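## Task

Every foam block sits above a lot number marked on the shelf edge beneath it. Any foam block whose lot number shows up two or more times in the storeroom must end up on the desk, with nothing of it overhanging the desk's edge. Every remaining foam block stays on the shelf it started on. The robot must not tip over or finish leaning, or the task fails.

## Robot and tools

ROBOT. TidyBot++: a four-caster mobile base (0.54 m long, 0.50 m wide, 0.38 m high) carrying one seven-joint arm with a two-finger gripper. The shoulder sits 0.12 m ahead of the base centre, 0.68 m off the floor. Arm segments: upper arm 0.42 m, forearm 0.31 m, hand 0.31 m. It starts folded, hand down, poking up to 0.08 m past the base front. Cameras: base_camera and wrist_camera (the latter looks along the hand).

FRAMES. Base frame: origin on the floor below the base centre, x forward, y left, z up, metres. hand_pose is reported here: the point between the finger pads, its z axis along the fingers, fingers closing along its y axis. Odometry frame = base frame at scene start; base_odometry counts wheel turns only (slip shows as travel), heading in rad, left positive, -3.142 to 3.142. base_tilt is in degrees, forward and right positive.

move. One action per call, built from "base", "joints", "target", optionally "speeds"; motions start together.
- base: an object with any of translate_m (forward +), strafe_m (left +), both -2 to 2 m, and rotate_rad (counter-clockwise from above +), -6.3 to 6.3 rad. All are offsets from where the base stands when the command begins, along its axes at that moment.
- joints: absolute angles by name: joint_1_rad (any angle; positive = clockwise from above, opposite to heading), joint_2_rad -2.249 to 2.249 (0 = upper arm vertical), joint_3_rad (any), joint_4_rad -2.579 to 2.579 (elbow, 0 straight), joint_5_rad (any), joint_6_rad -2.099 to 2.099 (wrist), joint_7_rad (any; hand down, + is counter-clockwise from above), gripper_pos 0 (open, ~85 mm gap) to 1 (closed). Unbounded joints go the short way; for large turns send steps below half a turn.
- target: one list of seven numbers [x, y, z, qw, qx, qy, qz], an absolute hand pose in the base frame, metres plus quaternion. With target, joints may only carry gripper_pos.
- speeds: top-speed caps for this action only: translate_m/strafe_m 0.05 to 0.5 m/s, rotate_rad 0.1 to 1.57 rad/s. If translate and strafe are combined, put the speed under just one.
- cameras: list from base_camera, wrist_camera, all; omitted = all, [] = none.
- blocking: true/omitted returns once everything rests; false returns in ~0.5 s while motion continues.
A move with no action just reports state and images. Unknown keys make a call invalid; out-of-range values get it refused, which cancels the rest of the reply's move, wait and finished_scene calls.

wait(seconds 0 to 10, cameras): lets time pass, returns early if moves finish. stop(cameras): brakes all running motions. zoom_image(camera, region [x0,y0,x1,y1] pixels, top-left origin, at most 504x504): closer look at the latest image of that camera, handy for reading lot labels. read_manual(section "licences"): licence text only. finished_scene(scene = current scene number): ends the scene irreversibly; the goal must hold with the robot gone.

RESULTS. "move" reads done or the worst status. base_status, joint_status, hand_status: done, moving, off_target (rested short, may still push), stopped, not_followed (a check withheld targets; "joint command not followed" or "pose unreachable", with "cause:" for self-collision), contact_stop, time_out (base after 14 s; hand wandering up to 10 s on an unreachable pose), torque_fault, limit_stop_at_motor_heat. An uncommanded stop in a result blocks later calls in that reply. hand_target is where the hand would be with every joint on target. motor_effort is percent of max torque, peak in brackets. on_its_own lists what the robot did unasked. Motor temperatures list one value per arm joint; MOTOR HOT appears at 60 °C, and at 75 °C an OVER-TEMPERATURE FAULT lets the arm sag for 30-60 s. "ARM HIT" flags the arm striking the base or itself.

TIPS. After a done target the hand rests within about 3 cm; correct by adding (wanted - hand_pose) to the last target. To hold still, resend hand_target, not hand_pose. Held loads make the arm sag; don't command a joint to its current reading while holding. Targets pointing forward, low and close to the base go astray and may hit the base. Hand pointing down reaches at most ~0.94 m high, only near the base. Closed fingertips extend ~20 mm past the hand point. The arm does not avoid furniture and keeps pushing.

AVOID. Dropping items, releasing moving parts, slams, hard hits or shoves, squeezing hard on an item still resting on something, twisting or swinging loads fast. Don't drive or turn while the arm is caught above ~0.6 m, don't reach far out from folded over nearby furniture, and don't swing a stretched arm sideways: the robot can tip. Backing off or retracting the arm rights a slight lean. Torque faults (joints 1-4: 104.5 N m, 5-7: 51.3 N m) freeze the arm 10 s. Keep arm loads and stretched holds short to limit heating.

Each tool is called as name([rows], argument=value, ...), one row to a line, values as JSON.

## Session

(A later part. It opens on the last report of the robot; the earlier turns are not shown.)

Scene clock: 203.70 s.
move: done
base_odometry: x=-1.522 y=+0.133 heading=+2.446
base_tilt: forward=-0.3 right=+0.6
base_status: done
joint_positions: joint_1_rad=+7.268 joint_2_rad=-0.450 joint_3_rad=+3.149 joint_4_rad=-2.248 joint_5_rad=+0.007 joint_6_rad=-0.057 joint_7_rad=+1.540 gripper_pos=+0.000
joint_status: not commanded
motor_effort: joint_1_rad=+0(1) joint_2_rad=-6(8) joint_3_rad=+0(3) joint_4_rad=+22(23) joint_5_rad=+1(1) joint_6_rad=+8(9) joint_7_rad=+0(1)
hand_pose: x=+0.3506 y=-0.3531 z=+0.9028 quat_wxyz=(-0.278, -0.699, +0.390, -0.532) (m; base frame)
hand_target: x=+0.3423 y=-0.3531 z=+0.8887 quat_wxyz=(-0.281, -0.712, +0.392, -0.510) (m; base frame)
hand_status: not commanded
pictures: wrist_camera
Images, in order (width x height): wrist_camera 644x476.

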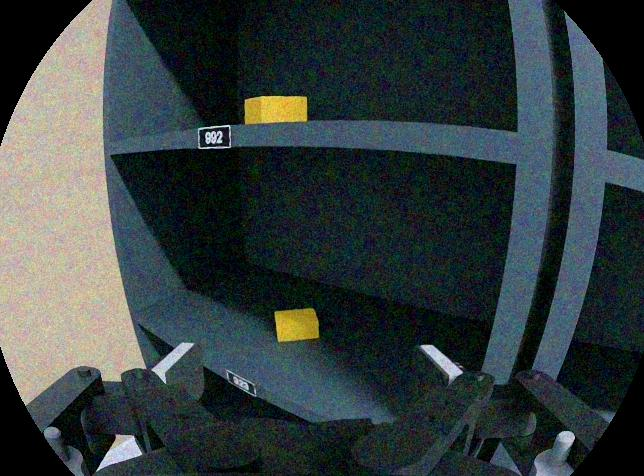

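zoom_image(camera="wrist_camera", region=[180, 110, 260, 170])

zoom_image(camera="wrist_camera", region=[205, 355, 285, 415])

move(joints={"joint_6_rad":-0.4}, cameras=["wrist_camera"])

zoom_image(camera="wrist_camera", region=[190, 180, 300, 300])

move(base={"translate_m":-1.15}, cameras=["wrist_camera"])

Scaled by 6.300.

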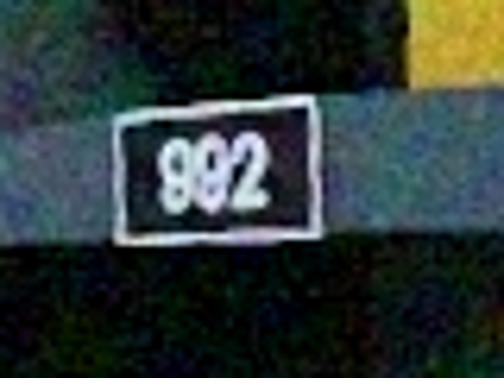

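Scaled by 6.300.

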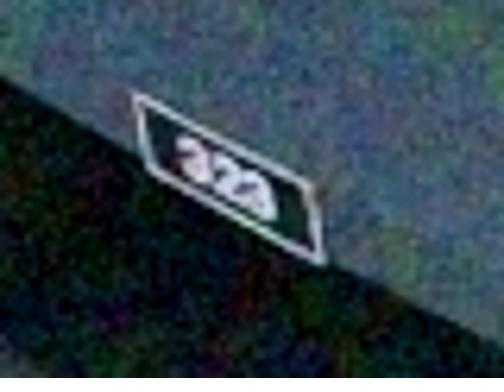

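Scene clock: 205.07 s.
move: done
base_odometry: x=-1.522 y=+0.133 heading=+2.446
base_tilt: forward=-0.3 right=+0.6
base_status: not commanded
joint_positions: joint_1_rad=+7.268 joint_2_rad=-0.450 joint_3_rad=+3.149 joint_4_rad=-2.248 joint_5_rad=+0.007 joint_6_rad=-0.363 joint_7_rad=+1.540 gripper_pos=+0.000
joint_status: all done
motor_effort: joint_1_rad=+0(1) joint_2_rad=-4(6) joint_3_rad=+1(1) joint_4_rad=+21(24) joint_5_rad=+1(1) joint_6_rad=+8(10) joint_7_rad=-1(1)
hand_pose: x=+0.3282 y=-0.3196 z=+0.8166 quat_wxyz=(-0.219, -0.770, +0.430, -0.417) (m; base frame)
hand_target: x=+0.3195 y=-0.3168 z=+0.8061 quat_wxyz=(-0.219, -0.781, +0.430, -0.397) (m; base frame)
hand_status: not commanded
pictures: wrist_camera
Images, in order (width x height): wrist_camera 644x476.

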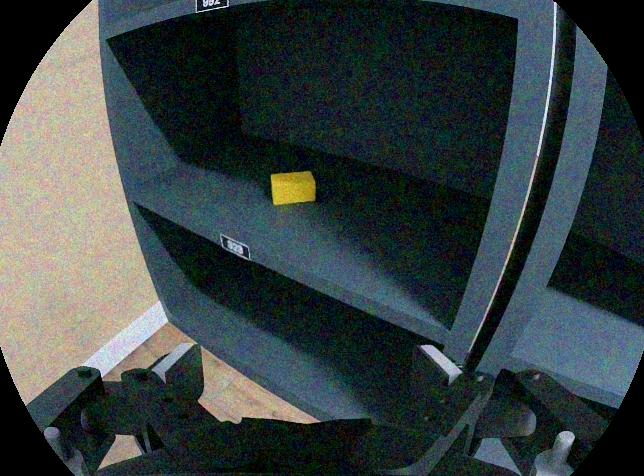

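Scaled by 4.200.

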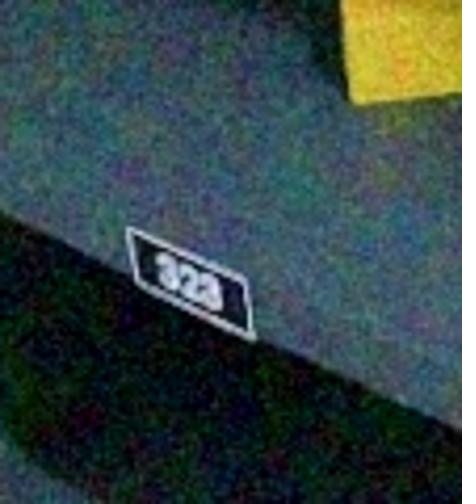

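Scene clock: 208.37 s.
move: done
base_odometry: x=-0.639 y=-0.605 heading=+2.445
base_tilt: forward=-0.4 right=+0.6
base_status: done
joint_positions: joint_1_rad=+7.270 joint_2_rad=-0.450 joint_3_rad=+3.149 joint_4_rad=-2.248 joint_5_rad=+0.007 joint_6_rad=-0.363 joint_7_rad=+1.540 gripper_pos=+0.000
joint_status: not commanded
motor_effort: joint_1_rad=-1(1) joint_2_rad=-5(7) joint_3_rad=+1(2) joint_4_rad=+21(22) joint_5_rad=+1(1) joint_6_rad=+7(8) joint_7_rad=+0(1)
hand_pose: x=+0.3277 y=-0.3199 z=+0.8168 quat_wxyz=(-0.219, -0.770, +0.431, -0.417) (m; base frame)
hand_target: x=+0.3195 y=-0.3168 z=+0.8061 quat_wxyz=(-0.219, -0.781, +0.430, -0.397) (m; base frame)
hand_status: not commanded
pictures: wrist_camera
Images, in order (width x height): wrist_camera 644x476.

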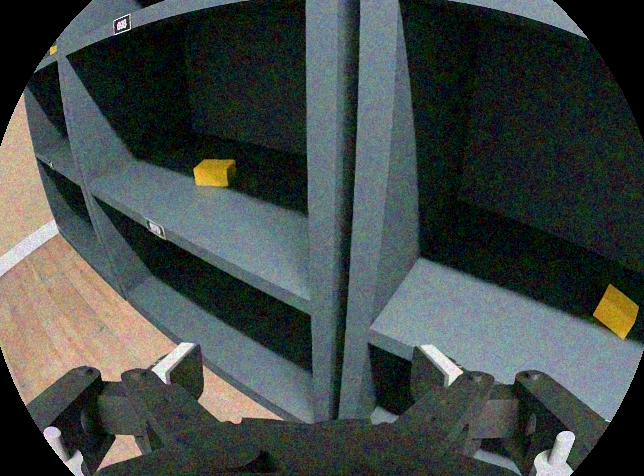

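Need bay 2 lower label; back more.

move(base={"translate_m":-0.4}, cameras=["wrist_camera"])

zoom_image(camera="wrist_camera", region=[200, 200, 420, 340])

Scene clock: 211.37 s.
move: done
base_odometry: x=-0.332 y=-0.861 heading=+2.443
base_tilt: forward=-0.4 right=+0.6
base_status: done
joint_positions: joint_1_rad=+7.270 joint_2_rad=-0.451 joint_3_rad=+3.150 joint_4_rad=-2.248 joint_5_rad=+0.007 joint_6_rad=-0.363 joint_7_rad=+1.540 gripper_pos=+0.000
joint_status: not commanded
motor_effort: joint_1_rad=+0(1) joint_2_rad=-5(6) joint_3_rad=+1(2) joint_4_rad=+21(23) joint_5_rad=+1(1) joint_6_rad=+7(8) joint_7_rad=+0(1)
hand_pose: x=+0.3272 y=-0.3200 z=+0.8172 quat_wxyz=(-0.219, -0.769, +0.431, -0.417) (m; base frame)
hand_target: x=+0.3195 y=-0.3168 z=+0.8061 quat_wxyz=(-0.219, -0.781, +0.430, -0.397) (m; base frame)
hand_status: not commanded
pictures: wrist_camera
Images, in order (width x height): wrist_camera 644x476.

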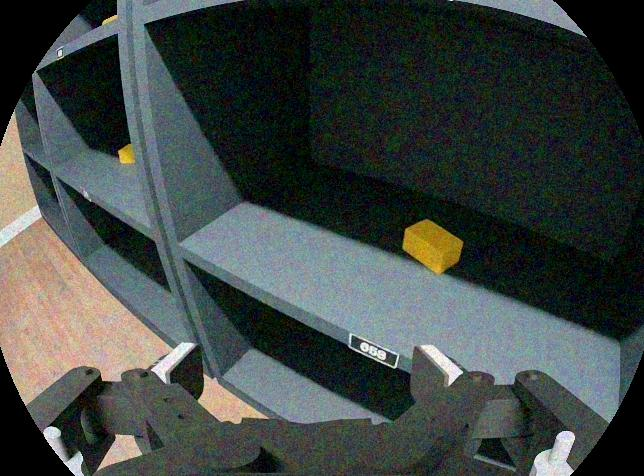

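Scaled by 2.291.

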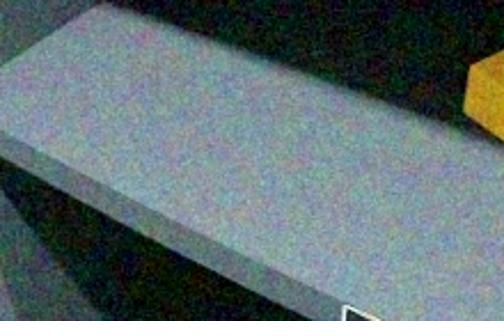

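zoom_image(camera="wrist_camera", region=[335, 320, 415, 380])

move(base={"translate_m":0.15}, joints={"joint_6_rad":-0.55}, cameras=["wrist_camera"])

zoom_image(camera="wrist_camera", region=[500, 180, 640, 360])

Scaled by 6.300.

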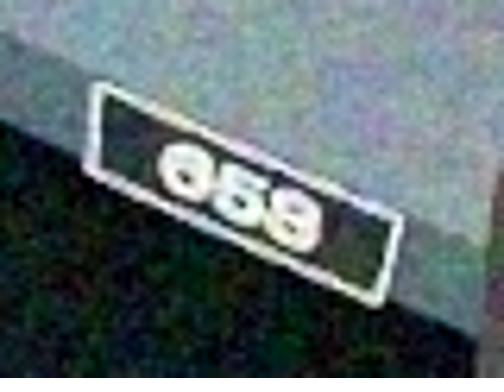

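Scene clock: 212.87 s.
move: done
base_odometry: x=-0.447 y=-0.765 heading=+2.442
base_tilt: forward=-0.3 right=+0.6
base_status: done
joint_positions: joint_1_rad=+7.270 joint_2_rad=-0.451 joint_3_rad=+3.150 joint_4_rad=-2.248 joint_5_rad=+0.007 joint_6_rad=-0.526 joint_7_rad=+1.540 gripper_pos=+0.000
joint_status: all done
motor_effort: joint_1_rad=+0(1) joint_2_rad=-3(6) joint_3_rad=+1(3) joint_4_rad=+20(24) joint_5_rad=+1(1) joint_6_rad=+6(9) joint_7_rad=+0(1)
hand_pose: x=+0.3098 y=-0.2938 z=+0.7772 quat_wxyz=(-0.185, -0.800, +0.449, -0.352) (m; base frame)
hand_target: x=+0.3034 y=-0.2912 z=+0.7706 quat_wxyz=(-0.186, -0.808, +0.445, -0.338) (m; base frame)
hand_status: not commanded
pictures: wrist_camera
Images, in order (width x height): wrist_camera 644x476.

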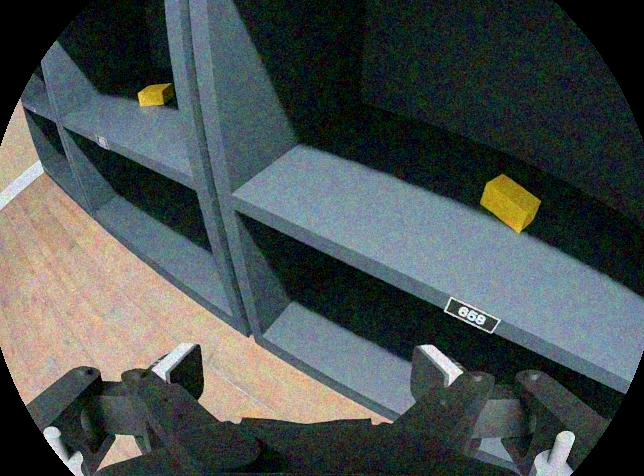

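Scaled by 2.800.

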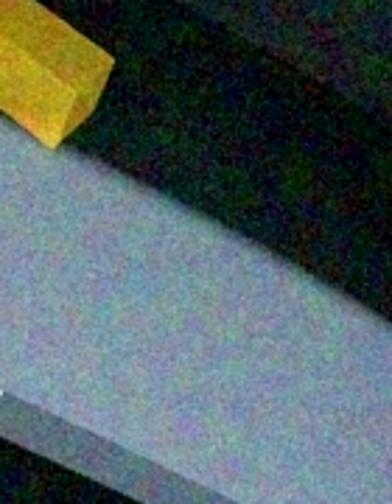

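move(base={"translate_m":1.05}, cameras=["base_camera"])

move(joints={"joint_1_rad":1.57,"joint_2_rad":-0.307,"joint_3_rad":3.15,"joint_4_rad":-1.594,"joint_5_rad":0,"joint_6_rad":-0.42,"joint_7_rad":1.57}, cameras=["wrist_camera"])

zoom_image(camera="wrist_camera", region=[220, 180, 420, 330])

Scene clock: 216.87 s.
move: done
base_odometry: x=-1.251 y=-0.089 heading=+2.441
base_tilt: forward=-0.3 right=+0.6
base_status: done
joint_positions: joint_1_rad=+7.271 joint_2_rad=-0.451 joint_3_rad=+3.150 joint_4_rad=-2.248 joint_5_rad=+0.007 joint_6_rad=-0.526 joint_7_rad=+1.540 gripper_pos=+0.000
joint_status: not commanded
motor_effort: joint_1_rad=-1(1) joint_2_rad=-4(6) joint_3_rad=+1(2) joint_4_rad=+21(22) joint_5_rad=+1(1) joint_6_rad=+6(8) joint_7_rad=+0(1)
hand_pose: x=+0.3098 y=-0.2938 z=+0.7772 quat_wxyz=(-0.185, -0.800, +0.449, -0.352) (m; base frame)
hand_target: x=+0.3034 y=-0.2912 z=+0.7706 quat_wxyz=(-0.186, -0.808, +0.445, -0.338) (m; base frame)
hand_status: not commanded
pictures: base_camera
Images, in order (width x height): base_camera 644x364.

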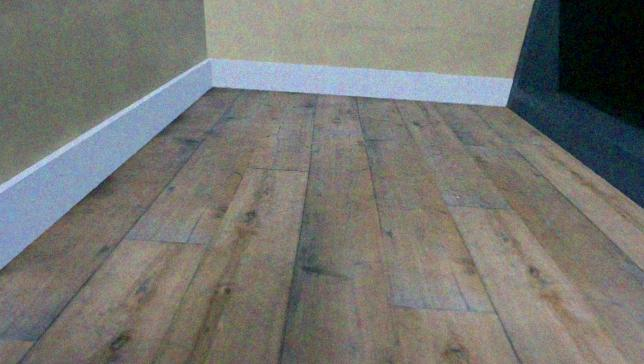

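Scene clock: 218.77 s.
move: done
base_odometry: x=-1.251 y=-0.089 heading=+2.441
base_tilt: forward=-0.4 right=+0.6
base_status: not commanded
joint_positions: joint_1_rad=+7.835 joint_2_rad=-0.330 joint_3_rad=+3.150 joint_4_rad=-1.607 joint_5_rad=+0.007 joint_6_rad=-0.475 joint_7_rad=+1.540 gripper_pos=+0.000
joint_status: all done
motor_effort: joint_1_rad=+0(2) joint_2_rad=-8(10) joint_3_rad=+1(2) joint_4_rad=+22(24) joint_5_rad=+0(2) joint_6_rad=+8(9) joint_7_rad=+0(1)
hand_pose: x=+0.1236 y=-0.4709 z=+1.1151 quat_wxyz=(-0.445, -0.538, +0.548, -0.461) (m; base frame)
hand_target: x=+0.1157 y=-0.4831 z=+1.1287 quat_wxyz=(-0.466, -0.530, +0.536, -0.464) (m; base frame)
hand_status: not commanded
pictures: wrist_camera
Images, in order (width x height): wrist_camera 644x476.

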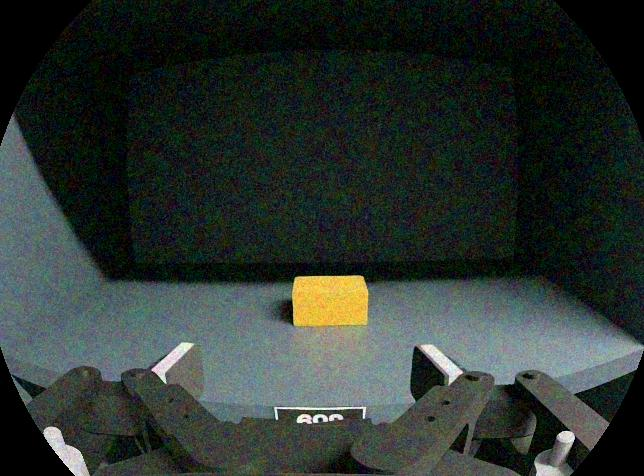

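Scaled by 2.520.

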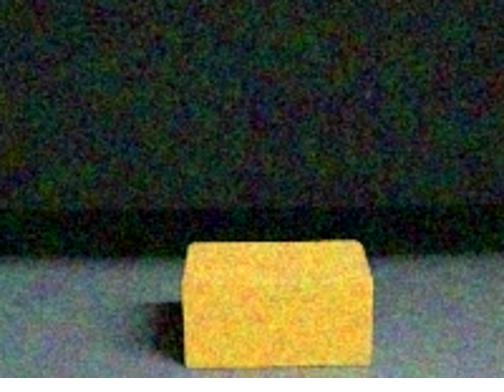

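move(target=[0.13, -0.56, 1.035, 0.455, 0.542, -0.542, 0.455], joints={"gripper_pos":0.95}, cameras=["wrist_camera"])

Scene clock: 221.47 s.
move: done
base_odometry: x=-1.251 y=-0.089 heading=+2.441
base_tilt: forward=-0.3 right=+0.6
base_status: not commanded
joint_positions: joint_1_rad=+7.587 joint_2_rad=-0.163 joint_3_rad=+3.325 joint_4_rad=-1.724 joint_5_rad=+0.492 joint_6_rad=-0.226 joint_7_rad=+1.074 gripper_pos=+0.950
joint_status: all done
motor_effort: joint_1_rad=-1(1) joint_2_rad=-15(18) joint_3_rad=+0(1) joint_4_rad=+22(24) joint_5_rad=+2(2) joint_6_rad=+8(9) joint_7_rad=+0(1)
hand_pose: x=+0.1242 y=-0.5546 z=+1.0391 quat_wxyz=(-0.447, -0.535, +0.557, -0.451) (m; base frame)
hand_target: x=+0.1300 y=-0.5600 z=+1.0350 quat_wxyz=(-0.455, -0.542, +0.542, -0.455) (m; base frame)
hand_status: done (0.009 m and 2.2 deg from the pose sent, 0.120 m and 1.6 deg at the start)
pictures: wrist_camera
Images, in order (width x height): wrist_camera 644x476.

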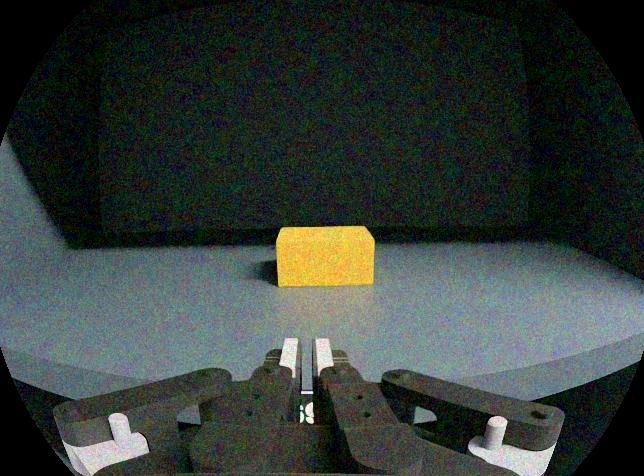

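move(base={"translate_m":0.017,"strafe_m":-0.17}, cameras=["wrist_camera"])

move(base={"strafe_m":-0.075}, speeds={"strafe_m":0.08}, cameras=["wrist_camera"])

Scene clock: 223.17 s.
move: done
base_odometry: x=-1.155 y=+0.052 heading=+2.442
base_tilt: forward=-0.3 right=+0.6
base_status: done
joint_positions: joint_1_rad=+7.587 joint_2_rad=-0.154 joint_3_rad=+3.327 joint_4_rad=-1.725 joint_5_rad=+0.494 joint_6_rad=-0.222 joint_7_rad=+1.073 gripper_pos=+0.950
joint_status: not commanded
motor_effort: joint_1_rad=+0(1) joint_2_rad=-15(20) joint_3_rad=-1(1) joint_4_rad=+23(23) joint_5_rad=+2(2) joint_6_rad=+7(8) joint_7_rad=+0(1)
hand_pose: x=+0.1251 y=-0.5582 z=+1.0348 quat_wxyz=(-0.446, -0.537, +0.558, -0.449) (m; base frame)
hand_target: x=+0.1300 y=-0.5600 z=+1.0350 quat_wxyz=(-0.455, -0.542, +0.542, -0.455) (m; base frame)
hand_status: not commanded
pictures: wrist_camera
Images, in order (width x height): wrist_camera 644x476.

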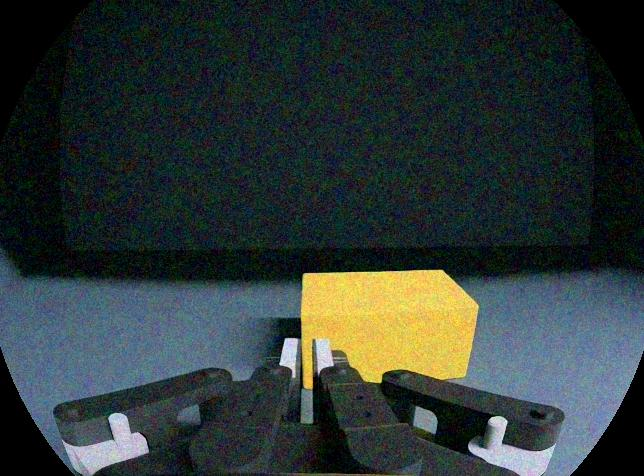

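Scene clock: 224.63 s.
move: done
base_odometry: x=-1.106 y=+0.110 heading=+2.442
base_tilt: forward=-0.3 right=+0.6
base_status: done
joint_positions: joint_1_rad=+7.587 joint_2_rad=-0.157 joint_3_rad=+3.327 joint_4_rad=-1.725 joint_5_rad=+0.494 joint_6_rad=-0.221 joint_7_rad=+1.073 gripper_pos=+0.950
joint_status: not commanded
motor_effort: joint_1_rad=-1(1) joint_2_rad=-16(19) joint_3_rad=+0(1) joint_4_rad=+23(24) joint_5_rad=+2(2) joint_6_rad=+7(9) joint_7_rad=+0(1)
hand_pose: x=+0.1247 y=-0.5571 z=+1.0367 quat_wxyz=(-0.447, -0.536, +0.557, -0.450) (m; base frame)
hand_target: x=+0.1300 y=-0.5600 z=+1.0350 quat_wxyz=(-0.455, -0.542, +0.542, -0.455) (m; base frame)
hand_status: not commanded
pictures: wrist_camera
Images, in order (width x height): wrist_camera 644x476.

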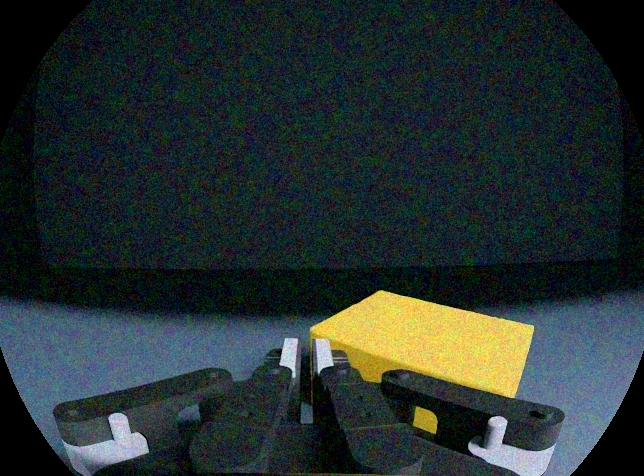

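move(base={"strafe_m":-0.035,"translate_m":-0.008}, speeds={"strafe_m":0.08}, cameras=["wrist_camera"])

move(base={"strafe_m":0.22}, cameras=["wrist_camera"])

Scene clock: 225.73 s.
move: done
base_odometry: x=-1.078 y=+0.132 heading=+2.443
base_tilt: forward=-0.4 right=+0.6
base_status: done
joint_positions: joint_1_rad=+7.586 joint_2_rad=-0.158 joint_3_rad=+3.328 joint_4_rad=-1.725 joint_5_rad=+0.494 joint_6_rad=-0.221 joint_7_rad=+1.073 gripper_pos=+0.950
joint_status: not commanded
motor_effort: joint_1_rad=-1(1) joint_2_rad=-15(19) joint_3_rad=+0(1) joint_4_rad=+23(23) joint_5_rad=+2(2) joint_6_rad=+8(9) joint_7_rad=+0(0)
hand_pose: x=+0.1242 y=-0.5566 z=+1.0376 quat_wxyz=(-0.447, -0.535, +0.557, -0.450) (m; base frame)
hand_target: x=+0.1300 y=-0.5600 z=+1.0350 quat_wxyz=(-0.455, -0.542, +0.542, -0.455) (m; base frame)
hand_status: not commanded
pictures: wrist_camera
Images, in order (width x height): wrist_camera 644x476.

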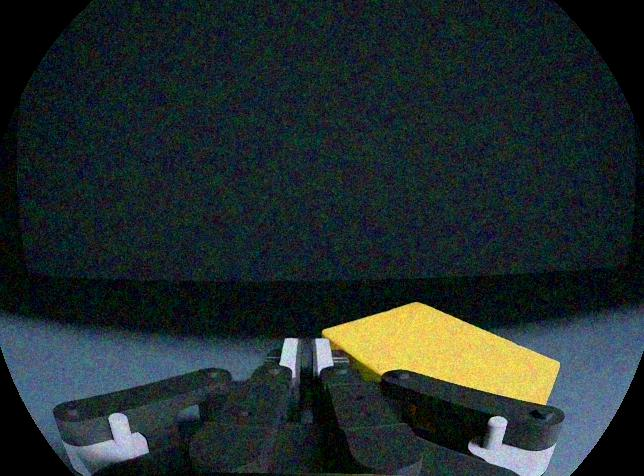

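Scene clock: 227.33 s.
move: done
base_odometry: x=-1.219 y=-0.037 heading=+2.443
base_tilt: forward=-0.3 right=+0.6
base_status: done
joint_positions: joint_1_rad=+7.585 joint_2_rad=-0.168 joint_3_rad=+3.330 joint_4_rad=-1.726 joint_5_rad=+0.495 joint_6_rad=-0.219 joint_7_rad=+1.073 gripper_pos=+0.950
joint_status: not commanded
motor_effort: joint_1_rad=+0(1) joint_2_rad=-15(20) joint_3_rad=+0(1) joint_4_rad=+23(24) joint_5_rad=+2(2) joint_6_rad=+8(9) joint_7_rad=+0(1)
hand_pose: x=+0.1232 y=-0.5534 z=+1.0426 quat_wxyz=(-0.449, -0.533, +0.555, -0.454) (m; base frame)
hand_target: x=+0.1300 y=-0.5600 z=+1.0350 quat_wxyz=(-0.455, -0.542, +0.542, -0.455) (m; base frame)
hand_status: not commanded
pictures: wrist_camera
Images, in order (width x height): wrist_camera 644x476.

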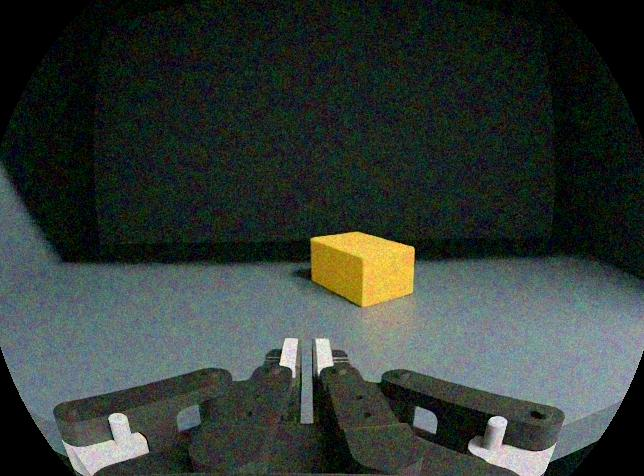

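move(base={"translate_m":-0.15,"strafe_m":0.05}, target=[0.27, -0.56, 1.07, 0.292, 0.682, -0.348, 0.573], joints={"gripper_pos":0}, cameras=["wrist_camera"])

move(base={"translate_m":-0.15}, cameras=["wrist_camera"])

Scene clock: 230.53 s.
move: done
base_odometry: x=-1.137 y=-0.172 heading=+2.443
base_tilt: forward=-0.4 right=+0.6
base_status: done
joint_positions: joint_1_rad=+6.076 joint_2_rad=-0.491 joint_3_rad=+4.303 joint_4_rad=-1.547 joint_5_rad=+0.357 joint_6_rad=-0.354 joint_7_rad=+1.720 gripper_pos=+0.000
joint_status: all done
motor_effort: joint_1_rad=-1(2) joint_2_rad=+7(17) joint_3_rad=-9(9) joint_4_rad=+20(24) joint_5_rad=+0(2) joint_6_rad=+8(9) joint_7_rad=-1(1)
hand_pose: x=+0.2736 y=-0.5601 z=+1.0797 quat_wxyz=(-0.321, -0.676, +0.337, -0.571) (m; base frame)
hand_target: x=+0.2700 y=-0.5600 z=+1.0700 quat_wxyz=(-0.292, -0.682, +0.348, -0.573) (m; base frame)
hand_status: done (0.010 m and 3.6 deg from the pose sent, 0.149 m and 37.2 deg at the start)
pictures: wrist_camera
Images, in order (width x height): wrist_camera 644x476.

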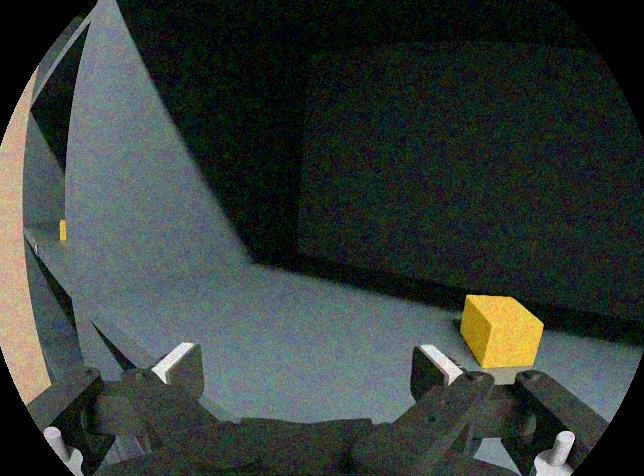

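Scene clock: 231.90 s.
move: done
base_odometry: x=-1.022 y=-0.269 heading=+2.443
base_tilt: forward=-0.4 right=+0.6
base_status: done
joint_positions: joint_1_rad=+6.066 joint_2_rad=-0.511 joint_3_rad=+4.313 joint_4_rad=-1.541 joint_5_rad=+0.355 joint_6_rad=-0.357 joint_7_rad=+1.722 gripper_pos=+0.000
joint_status: not commanded
motor_effort: joint_1_rad=+0(3) joint_2_rad=+9(13) joint_3_rad=-9(11) joint_4_rad=+20(21) joint_5_rad=+0(1) joint_6_rad=+8(9) joint_7_rad=+0(1)
hand_pose: x=+0.2653 y=-0.5641 z=+1.0804 quat_wxyz=(-0.315, -0.671, +0.343, -0.577) (m; base frame)
hand_target: x=+0.2700 y=-0.5600 z=+1.0700 quat_wxyz=(-0.292, -0.682, +0.348, -0.573) (m; base frame)
hand_status: not commanded
pictures: wrist_camera
Images, in order (width x height): wrist_camera 644x476.

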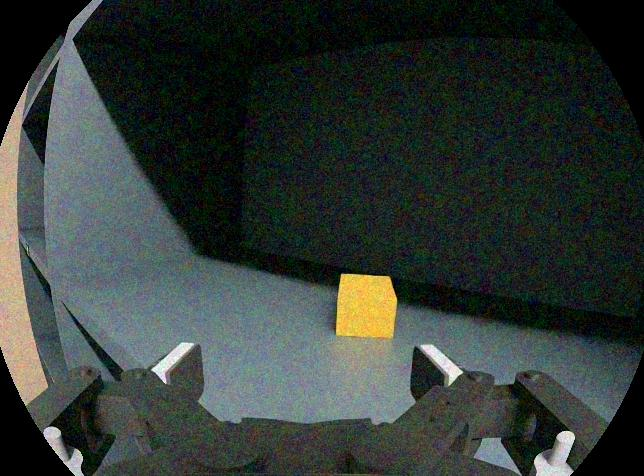

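move(base={"translate_m":-0.045,"strafe_m":0.03}, target=[0.27, -0.62, 1.026, 0.292, 0.682, -0.348, 0.573], cameras=["wrist_camera"])

move(base={"translate_m":0.07,"strafe_m":-0.12}, speeds={"translate_m":0.25}, cameras=["wrist_camera"])

Scene clock: 233.57 s.
move: done
base_odometry: x=-1.006 y=-0.321 heading=+2.443
base_tilt: forward=-0.4 right=+0.6
base_status: done
joint_positions: joint_1_rad=+5.836 joint_2_rad=-0.582 joint_3_rad=+4.530 joint_4_rad=-1.533 joint_5_rad=+0.366 joint_6_rad=-0.357 joint_7_rad=+1.722 gripper_pos=+0.000
joint_status: not commanded
motor_effort: joint_1_rad=+0(2) joint_2_rad=+15(17) joint_3_rad=-11(13) joint_4_rad=+19(20) joint_5_rad=+0(1) joint_6_rad=+8(9) joint_7_rad=+0(1)
hand_pose: x=+0.2804 y=-0.6055 z=+1.0146 quat_wxyz=(-0.259, -0.688, +0.366, -0.570) (m; base frame)
hand_target: x=+0.2700 y=-0.6200 z=+1.0260 quat_wxyz=(-0.292, -0.682, +0.348, -0.573) (m; base frame)
hand_status: done (0.021 m and 4.4 deg from the pose sent, 0.078 m and 3.0 deg at the start)
pictures: wrist_camera
Images, in order (width x height): wrist_camera 644x476.

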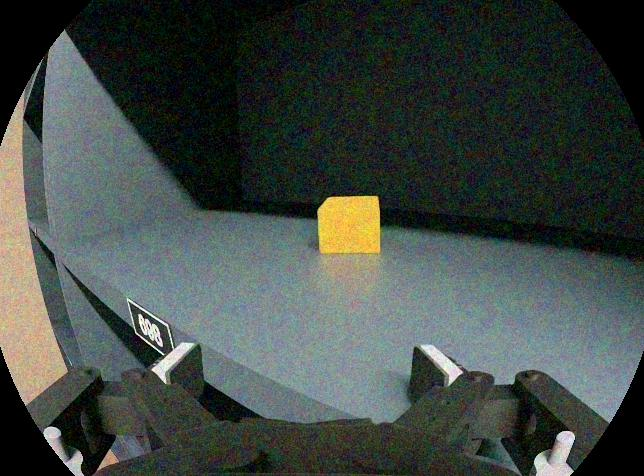

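Scene clock: 235.00 s.
move: done
base_odometry: x=-0.983 y=-0.184 heading=+2.442
base_tilt: forward=-0.3 right=+0.6
base_status: done
joint_positions: joint_1_rad=+5.827 joint_2_rad=-0.582 joint_3_rad=+4.531 joint_4_rad=-1.531 joint_5_rad=+0.366 joint_6_rad=-0.357 joint_7_rad=+1.722 gripper_pos=+0.000
joint_status: not commanded
motor_effort: joint_1_rad=-1(3) joint_2_rad=+16(18) joint_3_rad=-11(13) joint_4_rad=+18(20) joint_5_rad=+0(0) joint_6_rad=+9(9) joint_7_rad=+0(1)
hand_pose: x=+0.2847 y=-0.6049 z=+1.0150 quat_wxyz=(-0.257, -0.689, +0.364, -0.572) (m; base frame)
hand_target: x=+0.2700 y=-0.6200 z=+1.0260 quat_wxyz=(-0.292, -0.682, +0.348, -0.573) (m; base frame)
hand_status: not commanded
pictures: wrist_camera
Images, in order (width x height): wrist_camera 644x476.

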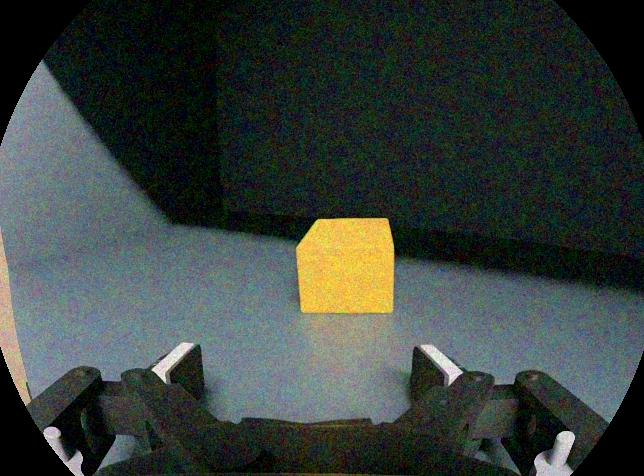

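move(base={"translate_m":-0.018,"strafe_m":-0.014}, target=[0.27, -0.62, 1.046, 0.292, 0.682, -0.348, 0.573], cameras=["wrist_camera"])

move(base={"translate_m":0.04,"strafe_m":-0.051}, speeds={"translate_m":0.15}, cameras=["wrist_camera"])

Scene clock: 237.43 s.
move: done
base_odometry: x=-0.960 y=-0.184 heading=+2.443
base_tilt: forward=-0.4 right=+0.6
base_status: done
joint_positions: joint_1_rad=+5.816 joint_2_rad=-0.586 joint_3_rad=+4.530 joint_4_rad=-1.460 joint_5_rad=+0.374 joint_6_rad=-0.362 joint_7_rad=+1.722 gripper_pos=+0.000
joint_status: not commanded
motor_effort: joint_1_rad=+0(2) joint_2_rad=+17(19) joint_3_rad=-12(13) joint_4_rad=+19(21) joint_5_rad=+0(0) joint_6_rad=+9(9) joint_7_rad=+0(1)
hand_pose: x=+0.2704 y=-0.6177 z=+1.0495 quat_wxyz=(-0.275, -0.669, +0.364, -0.587) (m; base frame)
hand_target: x=+0.2700 y=-0.6200 z=+1.0460 quat_wxyz=(-0.292, -0.682, +0.348, -0.573) (m; base frame)
hand_status: done (0.004 m and 3.5 deg from the pose sent, 0.037 m and 4.5 deg at the start)
pictures: wrist_camera
Images, in order (width x height): wrist_camera 644x476.

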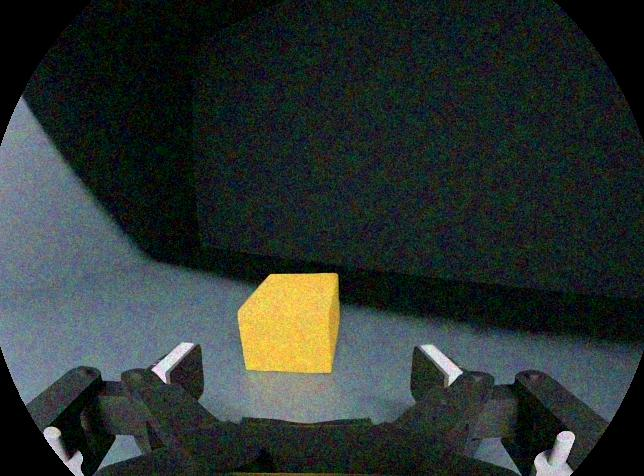

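Scene clock: 238.53 s.
move: done
base_odometry: x=-0.957 y=-0.119 heading=+2.442
base_tilt: forward=-0.4 right=+0.6
base_status: done
joint_positions: joint_1_rad=+5.811 joint_2_rad=-0.586 joint_3_rad=+4.530 joint_4_rad=-1.460 joint_5_rad=+0.374 joint_6_rad=-0.362 joint_7_rad=+1.722 gripper_pos=+0.000
joint_status: not commanded
motor_effort: joint_1_rad=+0(3) joint_2_rad=+17(18) joint_3_rad=-12(12) joint_4_rad=+18(19) joint_5_rad=+0(0) joint_6_rad=+8(9) joint_7_rad=+0(1)
hand_pose: x=+0.2732 y=-0.6170 z=+1.0497 quat_wxyz=(-0.273, -0.670, +0.363, -0.588) (m; base frame)
hand_target: x=+0.2700 y=-0.6200 z=+1.0460 quat_wxyz=(-0.292, -0.682, +0.348, -0.573) (m; base frame)
hand_status: not commanded
pictures: wrist_camera
Images, in order (width x height): wrist_camera 644x476.

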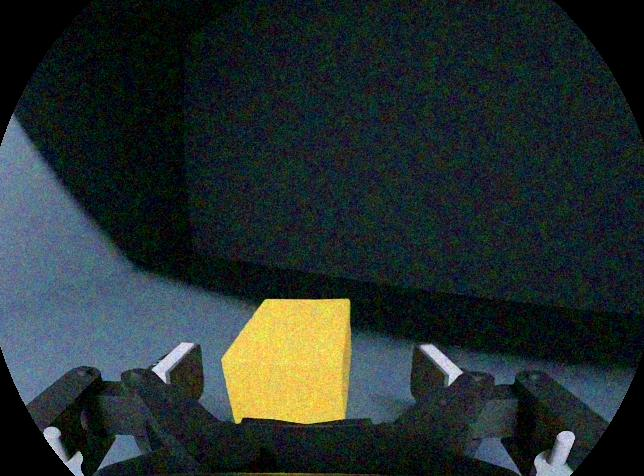

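move(target=[0.27, -0.62, 1.032, 0.292, 0.682, -0.348, 0.573], cameras=["wrist_camera"])

move(base={"translate_m":0.06,"strafe_m":-0.073}, speeds={"translate_m":0.15}, cameras=["wrist_camera"])

Scene clock: 239.47 s.
move: done
base_odometry: x=-0.957 y=-0.119 heading=+2.442
base_tilt: forward=-0.4 right=+0.6
base_status: not commanded
joint_positions: joint_1_rad=+5.811 joint_2_rad=-0.586 joint_3_rad=+4.530 joint_4_rad=-1.479 joint_5_rad=+0.374 joint_6_rad=-0.358 joint_7_rad=+1.722 gripper_pos=+0.000
joint_status: not commanded
motor_effort: joint_1_rad=-1(1) joint_2_rad=+16(17) joint_3_rad=-11(12) joint_4_rad=+18(20) joint_5_rad=+0(0) joint_6_rad=+9(9) joint_7_rad=+0(0)
hand_pose: x=+0.2784 y=-0.6138 z=+1.0410 quat_wxyz=(-0.269, -0.675, +0.361, -0.584) (m; base frame)
hand_target: x=+0.2700 y=-0.6200 z=+1.0320 quat_wxyz=(-0.292, -0.682, +0.348, -0.573) (m; base frame)
hand_status: done (0.014 m and 3.4 deg from the pose sent, 0.018 m and 3.5 deg at the start)
pictures: wrist_camera
Images, in order (width x height): wrist_camera 644x476.

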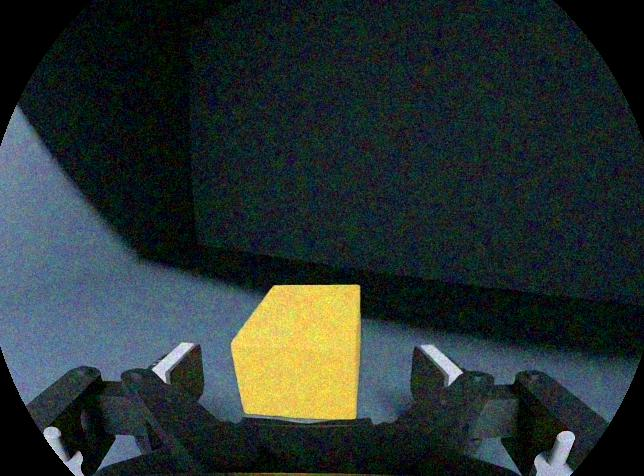

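Scene clock: 240.77 s.
move: done
base_odometry: x=-0.956 y=-0.025 heading=+2.442
base_tilt: forward=-0.3 right=+0.6
base_status: done
joint_positions: joint_1_rad=+5.812 joint_2_rad=-0.586 joint_3_rad=+4.530 joint_4_rad=-1.479 joint_5_rad=+0.374 joint_6_rad=-0.358 joint_7_rad=+1.722 gripper_pos=+0.000
joint_status: not commanded
motor_effort: joint_1_rad=-1(3) joint_2_rad=+17(18) joint_3_rad=-11(12) joint_4_rad=+19(19) joint_5_rad=+0(0) joint_6_rad=+9(9) joint_7_rad=+0(0)
hand_pose: x=+0.2783 y=-0.6138 z=+1.0410 quat_wxyz=(-0.269, -0.675, +0.361, -0.584) (m; base frame)
hand_target: x=+0.2700 y=-0.6200 z=+1.0320 quat_wxyz=(-0.292, -0.682, +0.348, -0.573) (m; base frame)
hand_status: not commanded
pictures: wrist_camera
Images, in order (width x height): wrist_camera 644x476.

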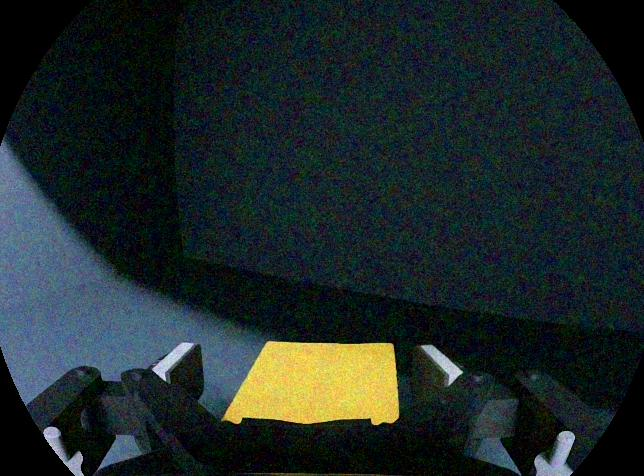

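move(joints={"gripper_pos":0.62}, cameras=["wrist_camera"])

move(target=[0.27, -0.60, 1.08, 0.292, 0.682, -0.348, 0.573], cameras=["wrist_camera"])

move(base={"translate_m":-0.05,"strafe_m":0.3})

Scene clock: 242.40 s.
move: done
base_odometry: x=-0.956 y=-0.025 heading=+2.442
base_tilt: forward=-0.4 right=+0.6
base_status: not commanded
joint_positions: joint_1_rad=+5.812 joint_2_rad=-0.586 joint_3_rad=+4.527 joint_4_rad=-1.476 joint_5_rad=+0.375 joint_6_rad=-0.333 joint_7_rad=+1.722 gripper_pos=+0.620
joint_status: all done
motor_effort: joint_1_rad=-1(3) joint_2_rad=+16(17) joint_3_rad=-10(12) joint_4_rad=+16(19) joint_5_rad=+0(2) joint_6_rad=+6(9) joint_7_rad=-1(1)
hand_pose: x=+0.2779 y=-0.6154 z=+1.0514 quat_wxyz=(-0.275, -0.666, +0.358, -0.594) (m; base frame)
hand_target: x=+0.2700 y=-0.6200 z=+1.0320 quat_wxyz=(-0.292, -0.682, +0.348, -0.573) (m; base frame)
hand_status: not commanded
pictures: wrist_camera
Images, in order (width x height): wrist_camera 644x476.

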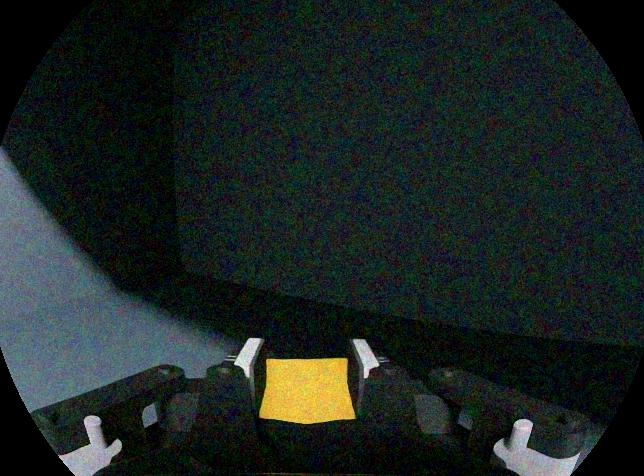

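Scene clock: 243.37 s.
move: done
base_odometry: x=-0.956 y=-0.025 heading=+2.442
base_tilt: forward=-0.4 right=+0.6
base_status: not commanded
joint_positions: joint_1_rad=+5.836 joint_2_rad=-0.564 joint_3_rad=+4.459 joint_4_rad=-1.407 joint_5_rad=+0.375 joint_6_rad=-0.422 joint_7_rad=+1.722 gripper_pos=+0.620
joint_status: not commanded
motor_effort: joint_1_rad=-1(1) joint_2_rad=+15(17) joint_3_rad=-11(12) joint_4_rad=+19(20) joint_5_rad=+0(0) joint_6_rad=+9(9) joint_7_rad=+0(1)
hand_pose: x=+0.2813 y=-0.5992 z=+1.0850 quat_wxyz=(-0.279, -0.671, +0.347, -0.593) (m; base frame)
hand_target: x=+0.2700 y=-0.6000 z=+1.0800 quat_wxyz=(-0.292, -0.682, +0.348, -0.573) (m; base frame)
hand_status: done (0.012 m and 3.0 deg from the pose sent, 0.033 m and 3.7 deg at the start)
pictures: wrist_camera
Images, in order (width x height): wrist_camera 644x476.

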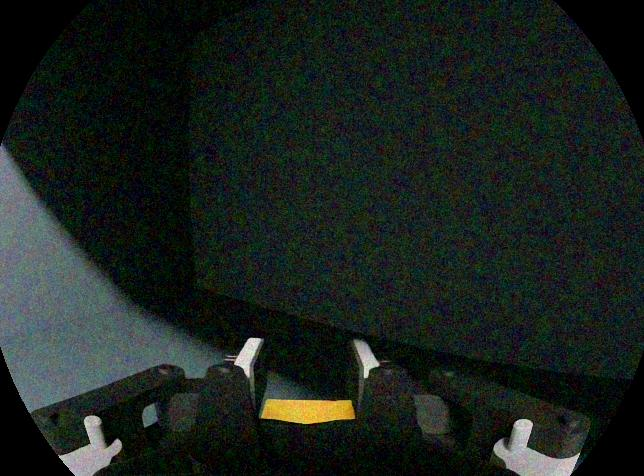

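Scene clock: 245.20 s.
move: done
base_odometry: x=-1.111 y=-0.287 heading=+2.442
base_tilt: forward=-0.4 right=+0.6
base_status: done
joint_positions: joint_1_rad=+5.840 joint_2_rad=-0.561 joint_3_rad=+4.456 joint_4_rad=-1.406 joint_5_rad=+0.375 joint_6_rad=-0.424 joint_7_rad=+1.722 gripper_pos=+0.620
joint_status: not commanded
motor_effort: joint_1_rad=-1(1) joint_2_rad=+15(19) joint_3_rad=-11(14) joint_4_rad=+18(20) joint_5_rad=+0(1) joint_6_rad=+9(9) joint_7_rad=+0(1)
hand_pose: x=+0.2807 y=-0.5984 z=+1.0862 quat_wxyz=(-0.281, -0.671, +0.346, -0.592) (m; base frame)
hand_target: x=+0.2700 y=-0.6000 z=+1.0800 quat_wxyz=(-0.292, -0.682, +0.348, -0.573) (m; base frame)
hand_status: not commanded
pictures: base_camera, wrist_camera
Images, in order (width x height): base_camera 644x364, wrist_camera 644x476.

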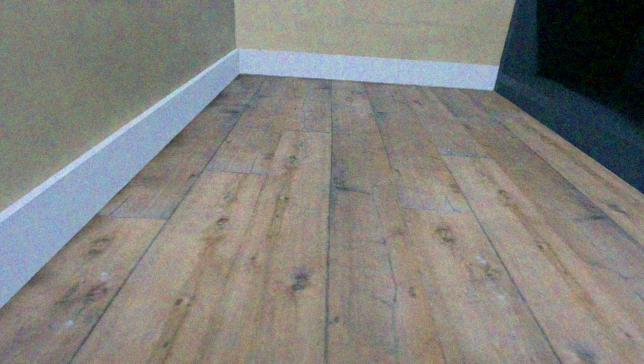

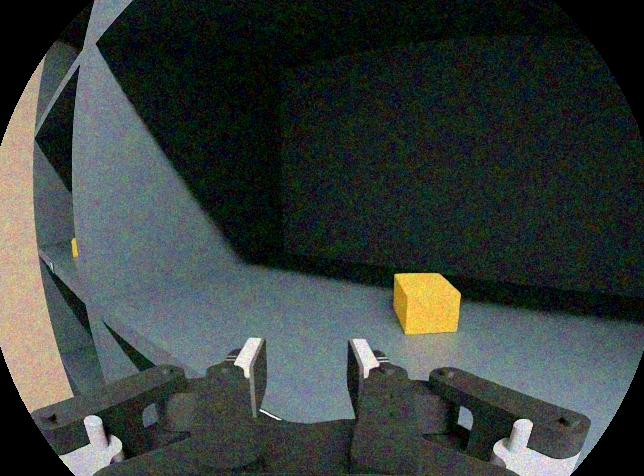

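move(joints={"gripper_pos":0}, cameras=[])

move(target=[0.27, -0.62, 1.022, 0.292, 0.682, -0.348, 0.573], cameras=[])

move(base={"translate_m":-0.01,"strafe_m":-0.19}, cameras=["wrist_camera"])

Scene clock: 246.33 s.
move: done
base_odometry: x=-1.111 y=-0.287 heading=+2.442
base_tilt: forward=-0.4 right=+0.6
base_status: not commanded
joint_positions: joint_1_rad=+5.840 joint_2_rad=-0.561 joint_3_rad=+4.456 joint_4_rad=-1.406 joint_5_rad=+0.375 joint_6_rad=-0.424 joint_7_rad=+1.722 gripper_pos=+0.000
joint_status: all done
motor_effort: joint_1_rad=+0(1) joint_2_rad=+14(16) joint_3_rad=-11(11) joint_4_rad=+19(19) joint_5_rad=+0(0) joint_6_rad=+8(9) joint_7_rad=+0(0)
hand_pose: x=+0.2807 y=-0.5984 z=+1.0862 quat_wxyz=(-0.281, -0.671, +0.346, -0.592) (m; base frame)
hand_target: x=+0.2700 y=-0.6000 z=+1.0800 quat_wxyz=(-0.292, -0.682, +0.348, -0.573) (m; base frame)
hand_status: not commanded
pictures: none
No camera images: "cameras" was empty.

Scene clock: 247.37 s.
move: done
base_odometry: x=-1.111 y=-0.287 heading=+2.442
base_tilt: forward=-0.4 right=+0.6
base_status: not commanded
joint_positions: joint_1_rad=+5.835 joint_2_rad=-0.582 joint_3_rad=+4.534 joint_4_rad=-1.506 joint_5_rad=+0.375 joint_6_rad=-0.357 joint_7_rad=+1.722 gripper_pos=+0.000
joint_status: not commanded
motor_effort: joint_1_rad=+0(1) joint_2_rad=+16(17) joint_3_rad=-12(13) joint_4_rad=+19(20) joint_5_rad=+0(0) joint_6_rad=+9(10) joint_7_rad=+0(0)
hand_pose: x=+0.2708 y=-0.6129 z=+1.0265 quat_wxyz=(-0.270, -0.680, +0.368, -0.573) (m; base frame)
hand_target: x=+0.2700 y=-0.6200 z=+1.0220 quat_wxyz=(-0.292, -0.682, +0.348, -0.573) (m; base frame)
hand_status: done (0.008 m and 3.4 deg from the pose sent, 0.069 m and 2.8 deg at the start)
pictures: none
No camera images: "cameras" was empty.

Scene clock: 248.83 s.
move: done
base_odometry: x=-0.981 y=-0.148 heading=+2.441
base_tilt: forward=-0.3 right=+0.6
base_status: done
joint_positions: joint_1_rad=+5.831 joint_2_rad=-0.589 joint_3_rad=+4.540 joint_4_rad=-1.506 joint_5_rad=+0.375 joint_6_rad=-0.354 joint_7_rad=+1.722 gripper_pos=+0.000
joint_status: not commanded
motor_effort: joint_1_rad=+0(2) joint_2_rad=+16(18) joint_3_rad=-12(13) joint_4_rad=+18(21) joint_5_rad=+0(0) joint_6_rad=+8(9) joint_7_rad=+0(1)
hand_pose: x=+0.2685 y=-0.6153 z=+1.0246 quat_wxyz=(-0.269, -0.679, +0.370, -0.575) (m; base frame)
hand_target: x=+0.2700 y=-0.6200 z=+1.0220 quat_wxyz=(-0.292, -0.682, +0.348, -0.573) (m; base frame)
hand_status: not commanded
pictures: wrist_camera
Images, in order (width x height): wrist_camera 644x476.

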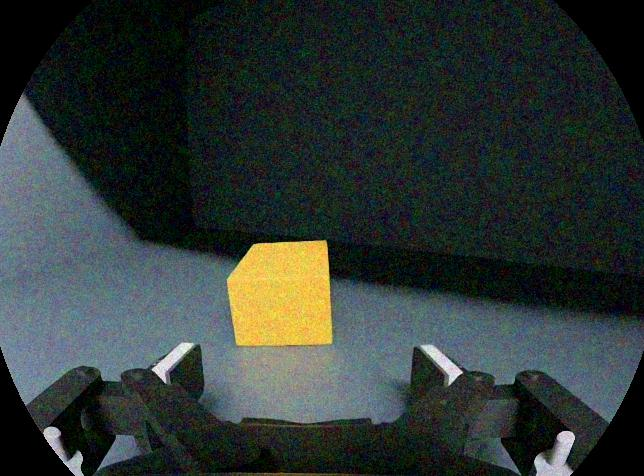

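move(base={"translate_m":0.1,"strafe_m":-0.113}, speeds={"translate_m":0.15}, cameras=["wrist_camera"])

move(joints={"gripper_pos":0.62}, cameras=["wrist_camera"])

Scene clock: 252.63 s.
move: done
base_odometry: x=-0.984 y=+0.003 heading=+2.441
base_tilt: forward=-0.4 right=+0.6
base_status: done
joint_positions: joint_1_rad=+5.829 joint_2_rad=-0.589 joint_3_rad=+4.540 joint_4_rad=-1.507 joint_5_rad=+0.375 joint_6_rad=-0.353 joint_7_rad=+1.722 gripper_pos=+0.000
joint_status: not commanded
motor_effort: joint_1_rad=+0(4) joint_2_rad=+17(19) joint_3_rad=-11(13) joint_4_rad=+18(20) joint_5_rad=+0(0) joint_6_rad=+8(9) joint_7_rad=+0(0)
hand_pose: x=+0.2702 y=-0.6149 z=+1.0247 quat_wxyz=(-0.268, -0.679, +0.369, -0.575) (m; base frame)
hand_target: x=+0.2700 y=-0.6200 z=+1.0220 quat_wxyz=(-0.292, -0.682, +0.348, -0.573) (m; base frame)
hand_status: not commanded
pictures: wrist_camera
Images, in order (width x height): wrist_camera 644x476.

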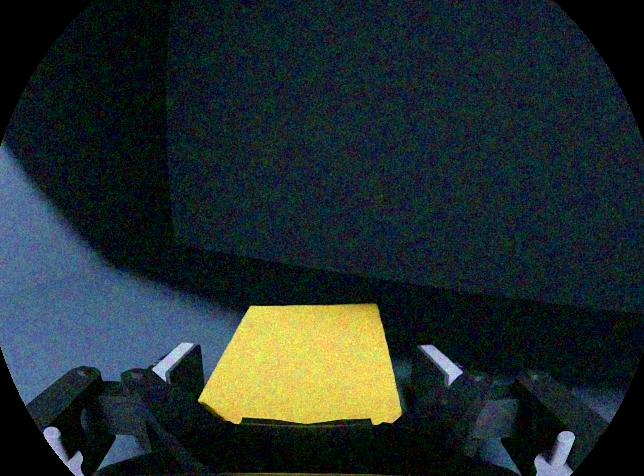

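Scene clock: 253.53 s.
move: off_target
base_odometry: x=-0.984 y=+0.003 heading=+2.441
base_tilt: forward=-0.4 right=+0.6
base_status: not commanded
joint_positions: joint_1_rad=+5.829 joint_2_rad=-0.589 joint_3_rad=+4.540 joint_4_rad=-1.507 joint_5_rad=+0.375 joint_6_rad=-0.349 joint_7_rad=+1.722 gripper_pos=+0.361
joint_status: gripper_pos off_target (ended at +0.361, target +0.620)
motor_effort: joint_1_rad=-1(1) joint_2_rad=+16(17) joint_3_rad=-11(12) joint_4_rad=+18(19) joint_5_rad=+0(0) joint_6_rad=+8(9) joint_7_rad=+0(0)
hand_pose: x=+0.2702 y=-0.6152 z=+1.0257 quat_wxyz=(-0.269, -0.678, +0.369, -0.576) (m; base frame)
hand_target: x=+0.2700 y=-0.6200 z=+1.0220 quat_wxyz=(-0.292, -0.682, +0.348, -0.573) (m; base frame)
hand_status: not commanded
pictures: wrist_camera
Images, in order (width x height): wrist_camera 644x476.

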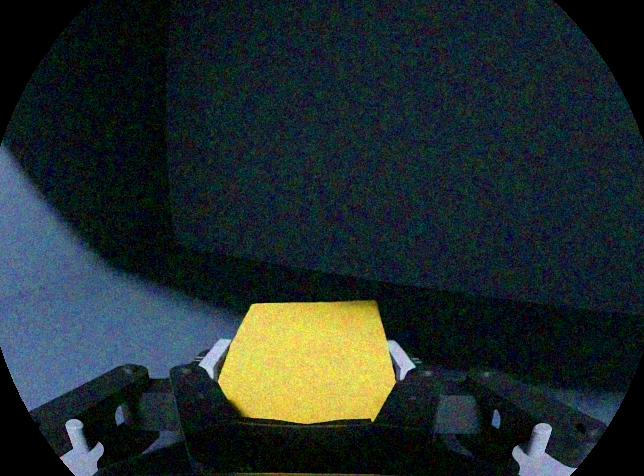

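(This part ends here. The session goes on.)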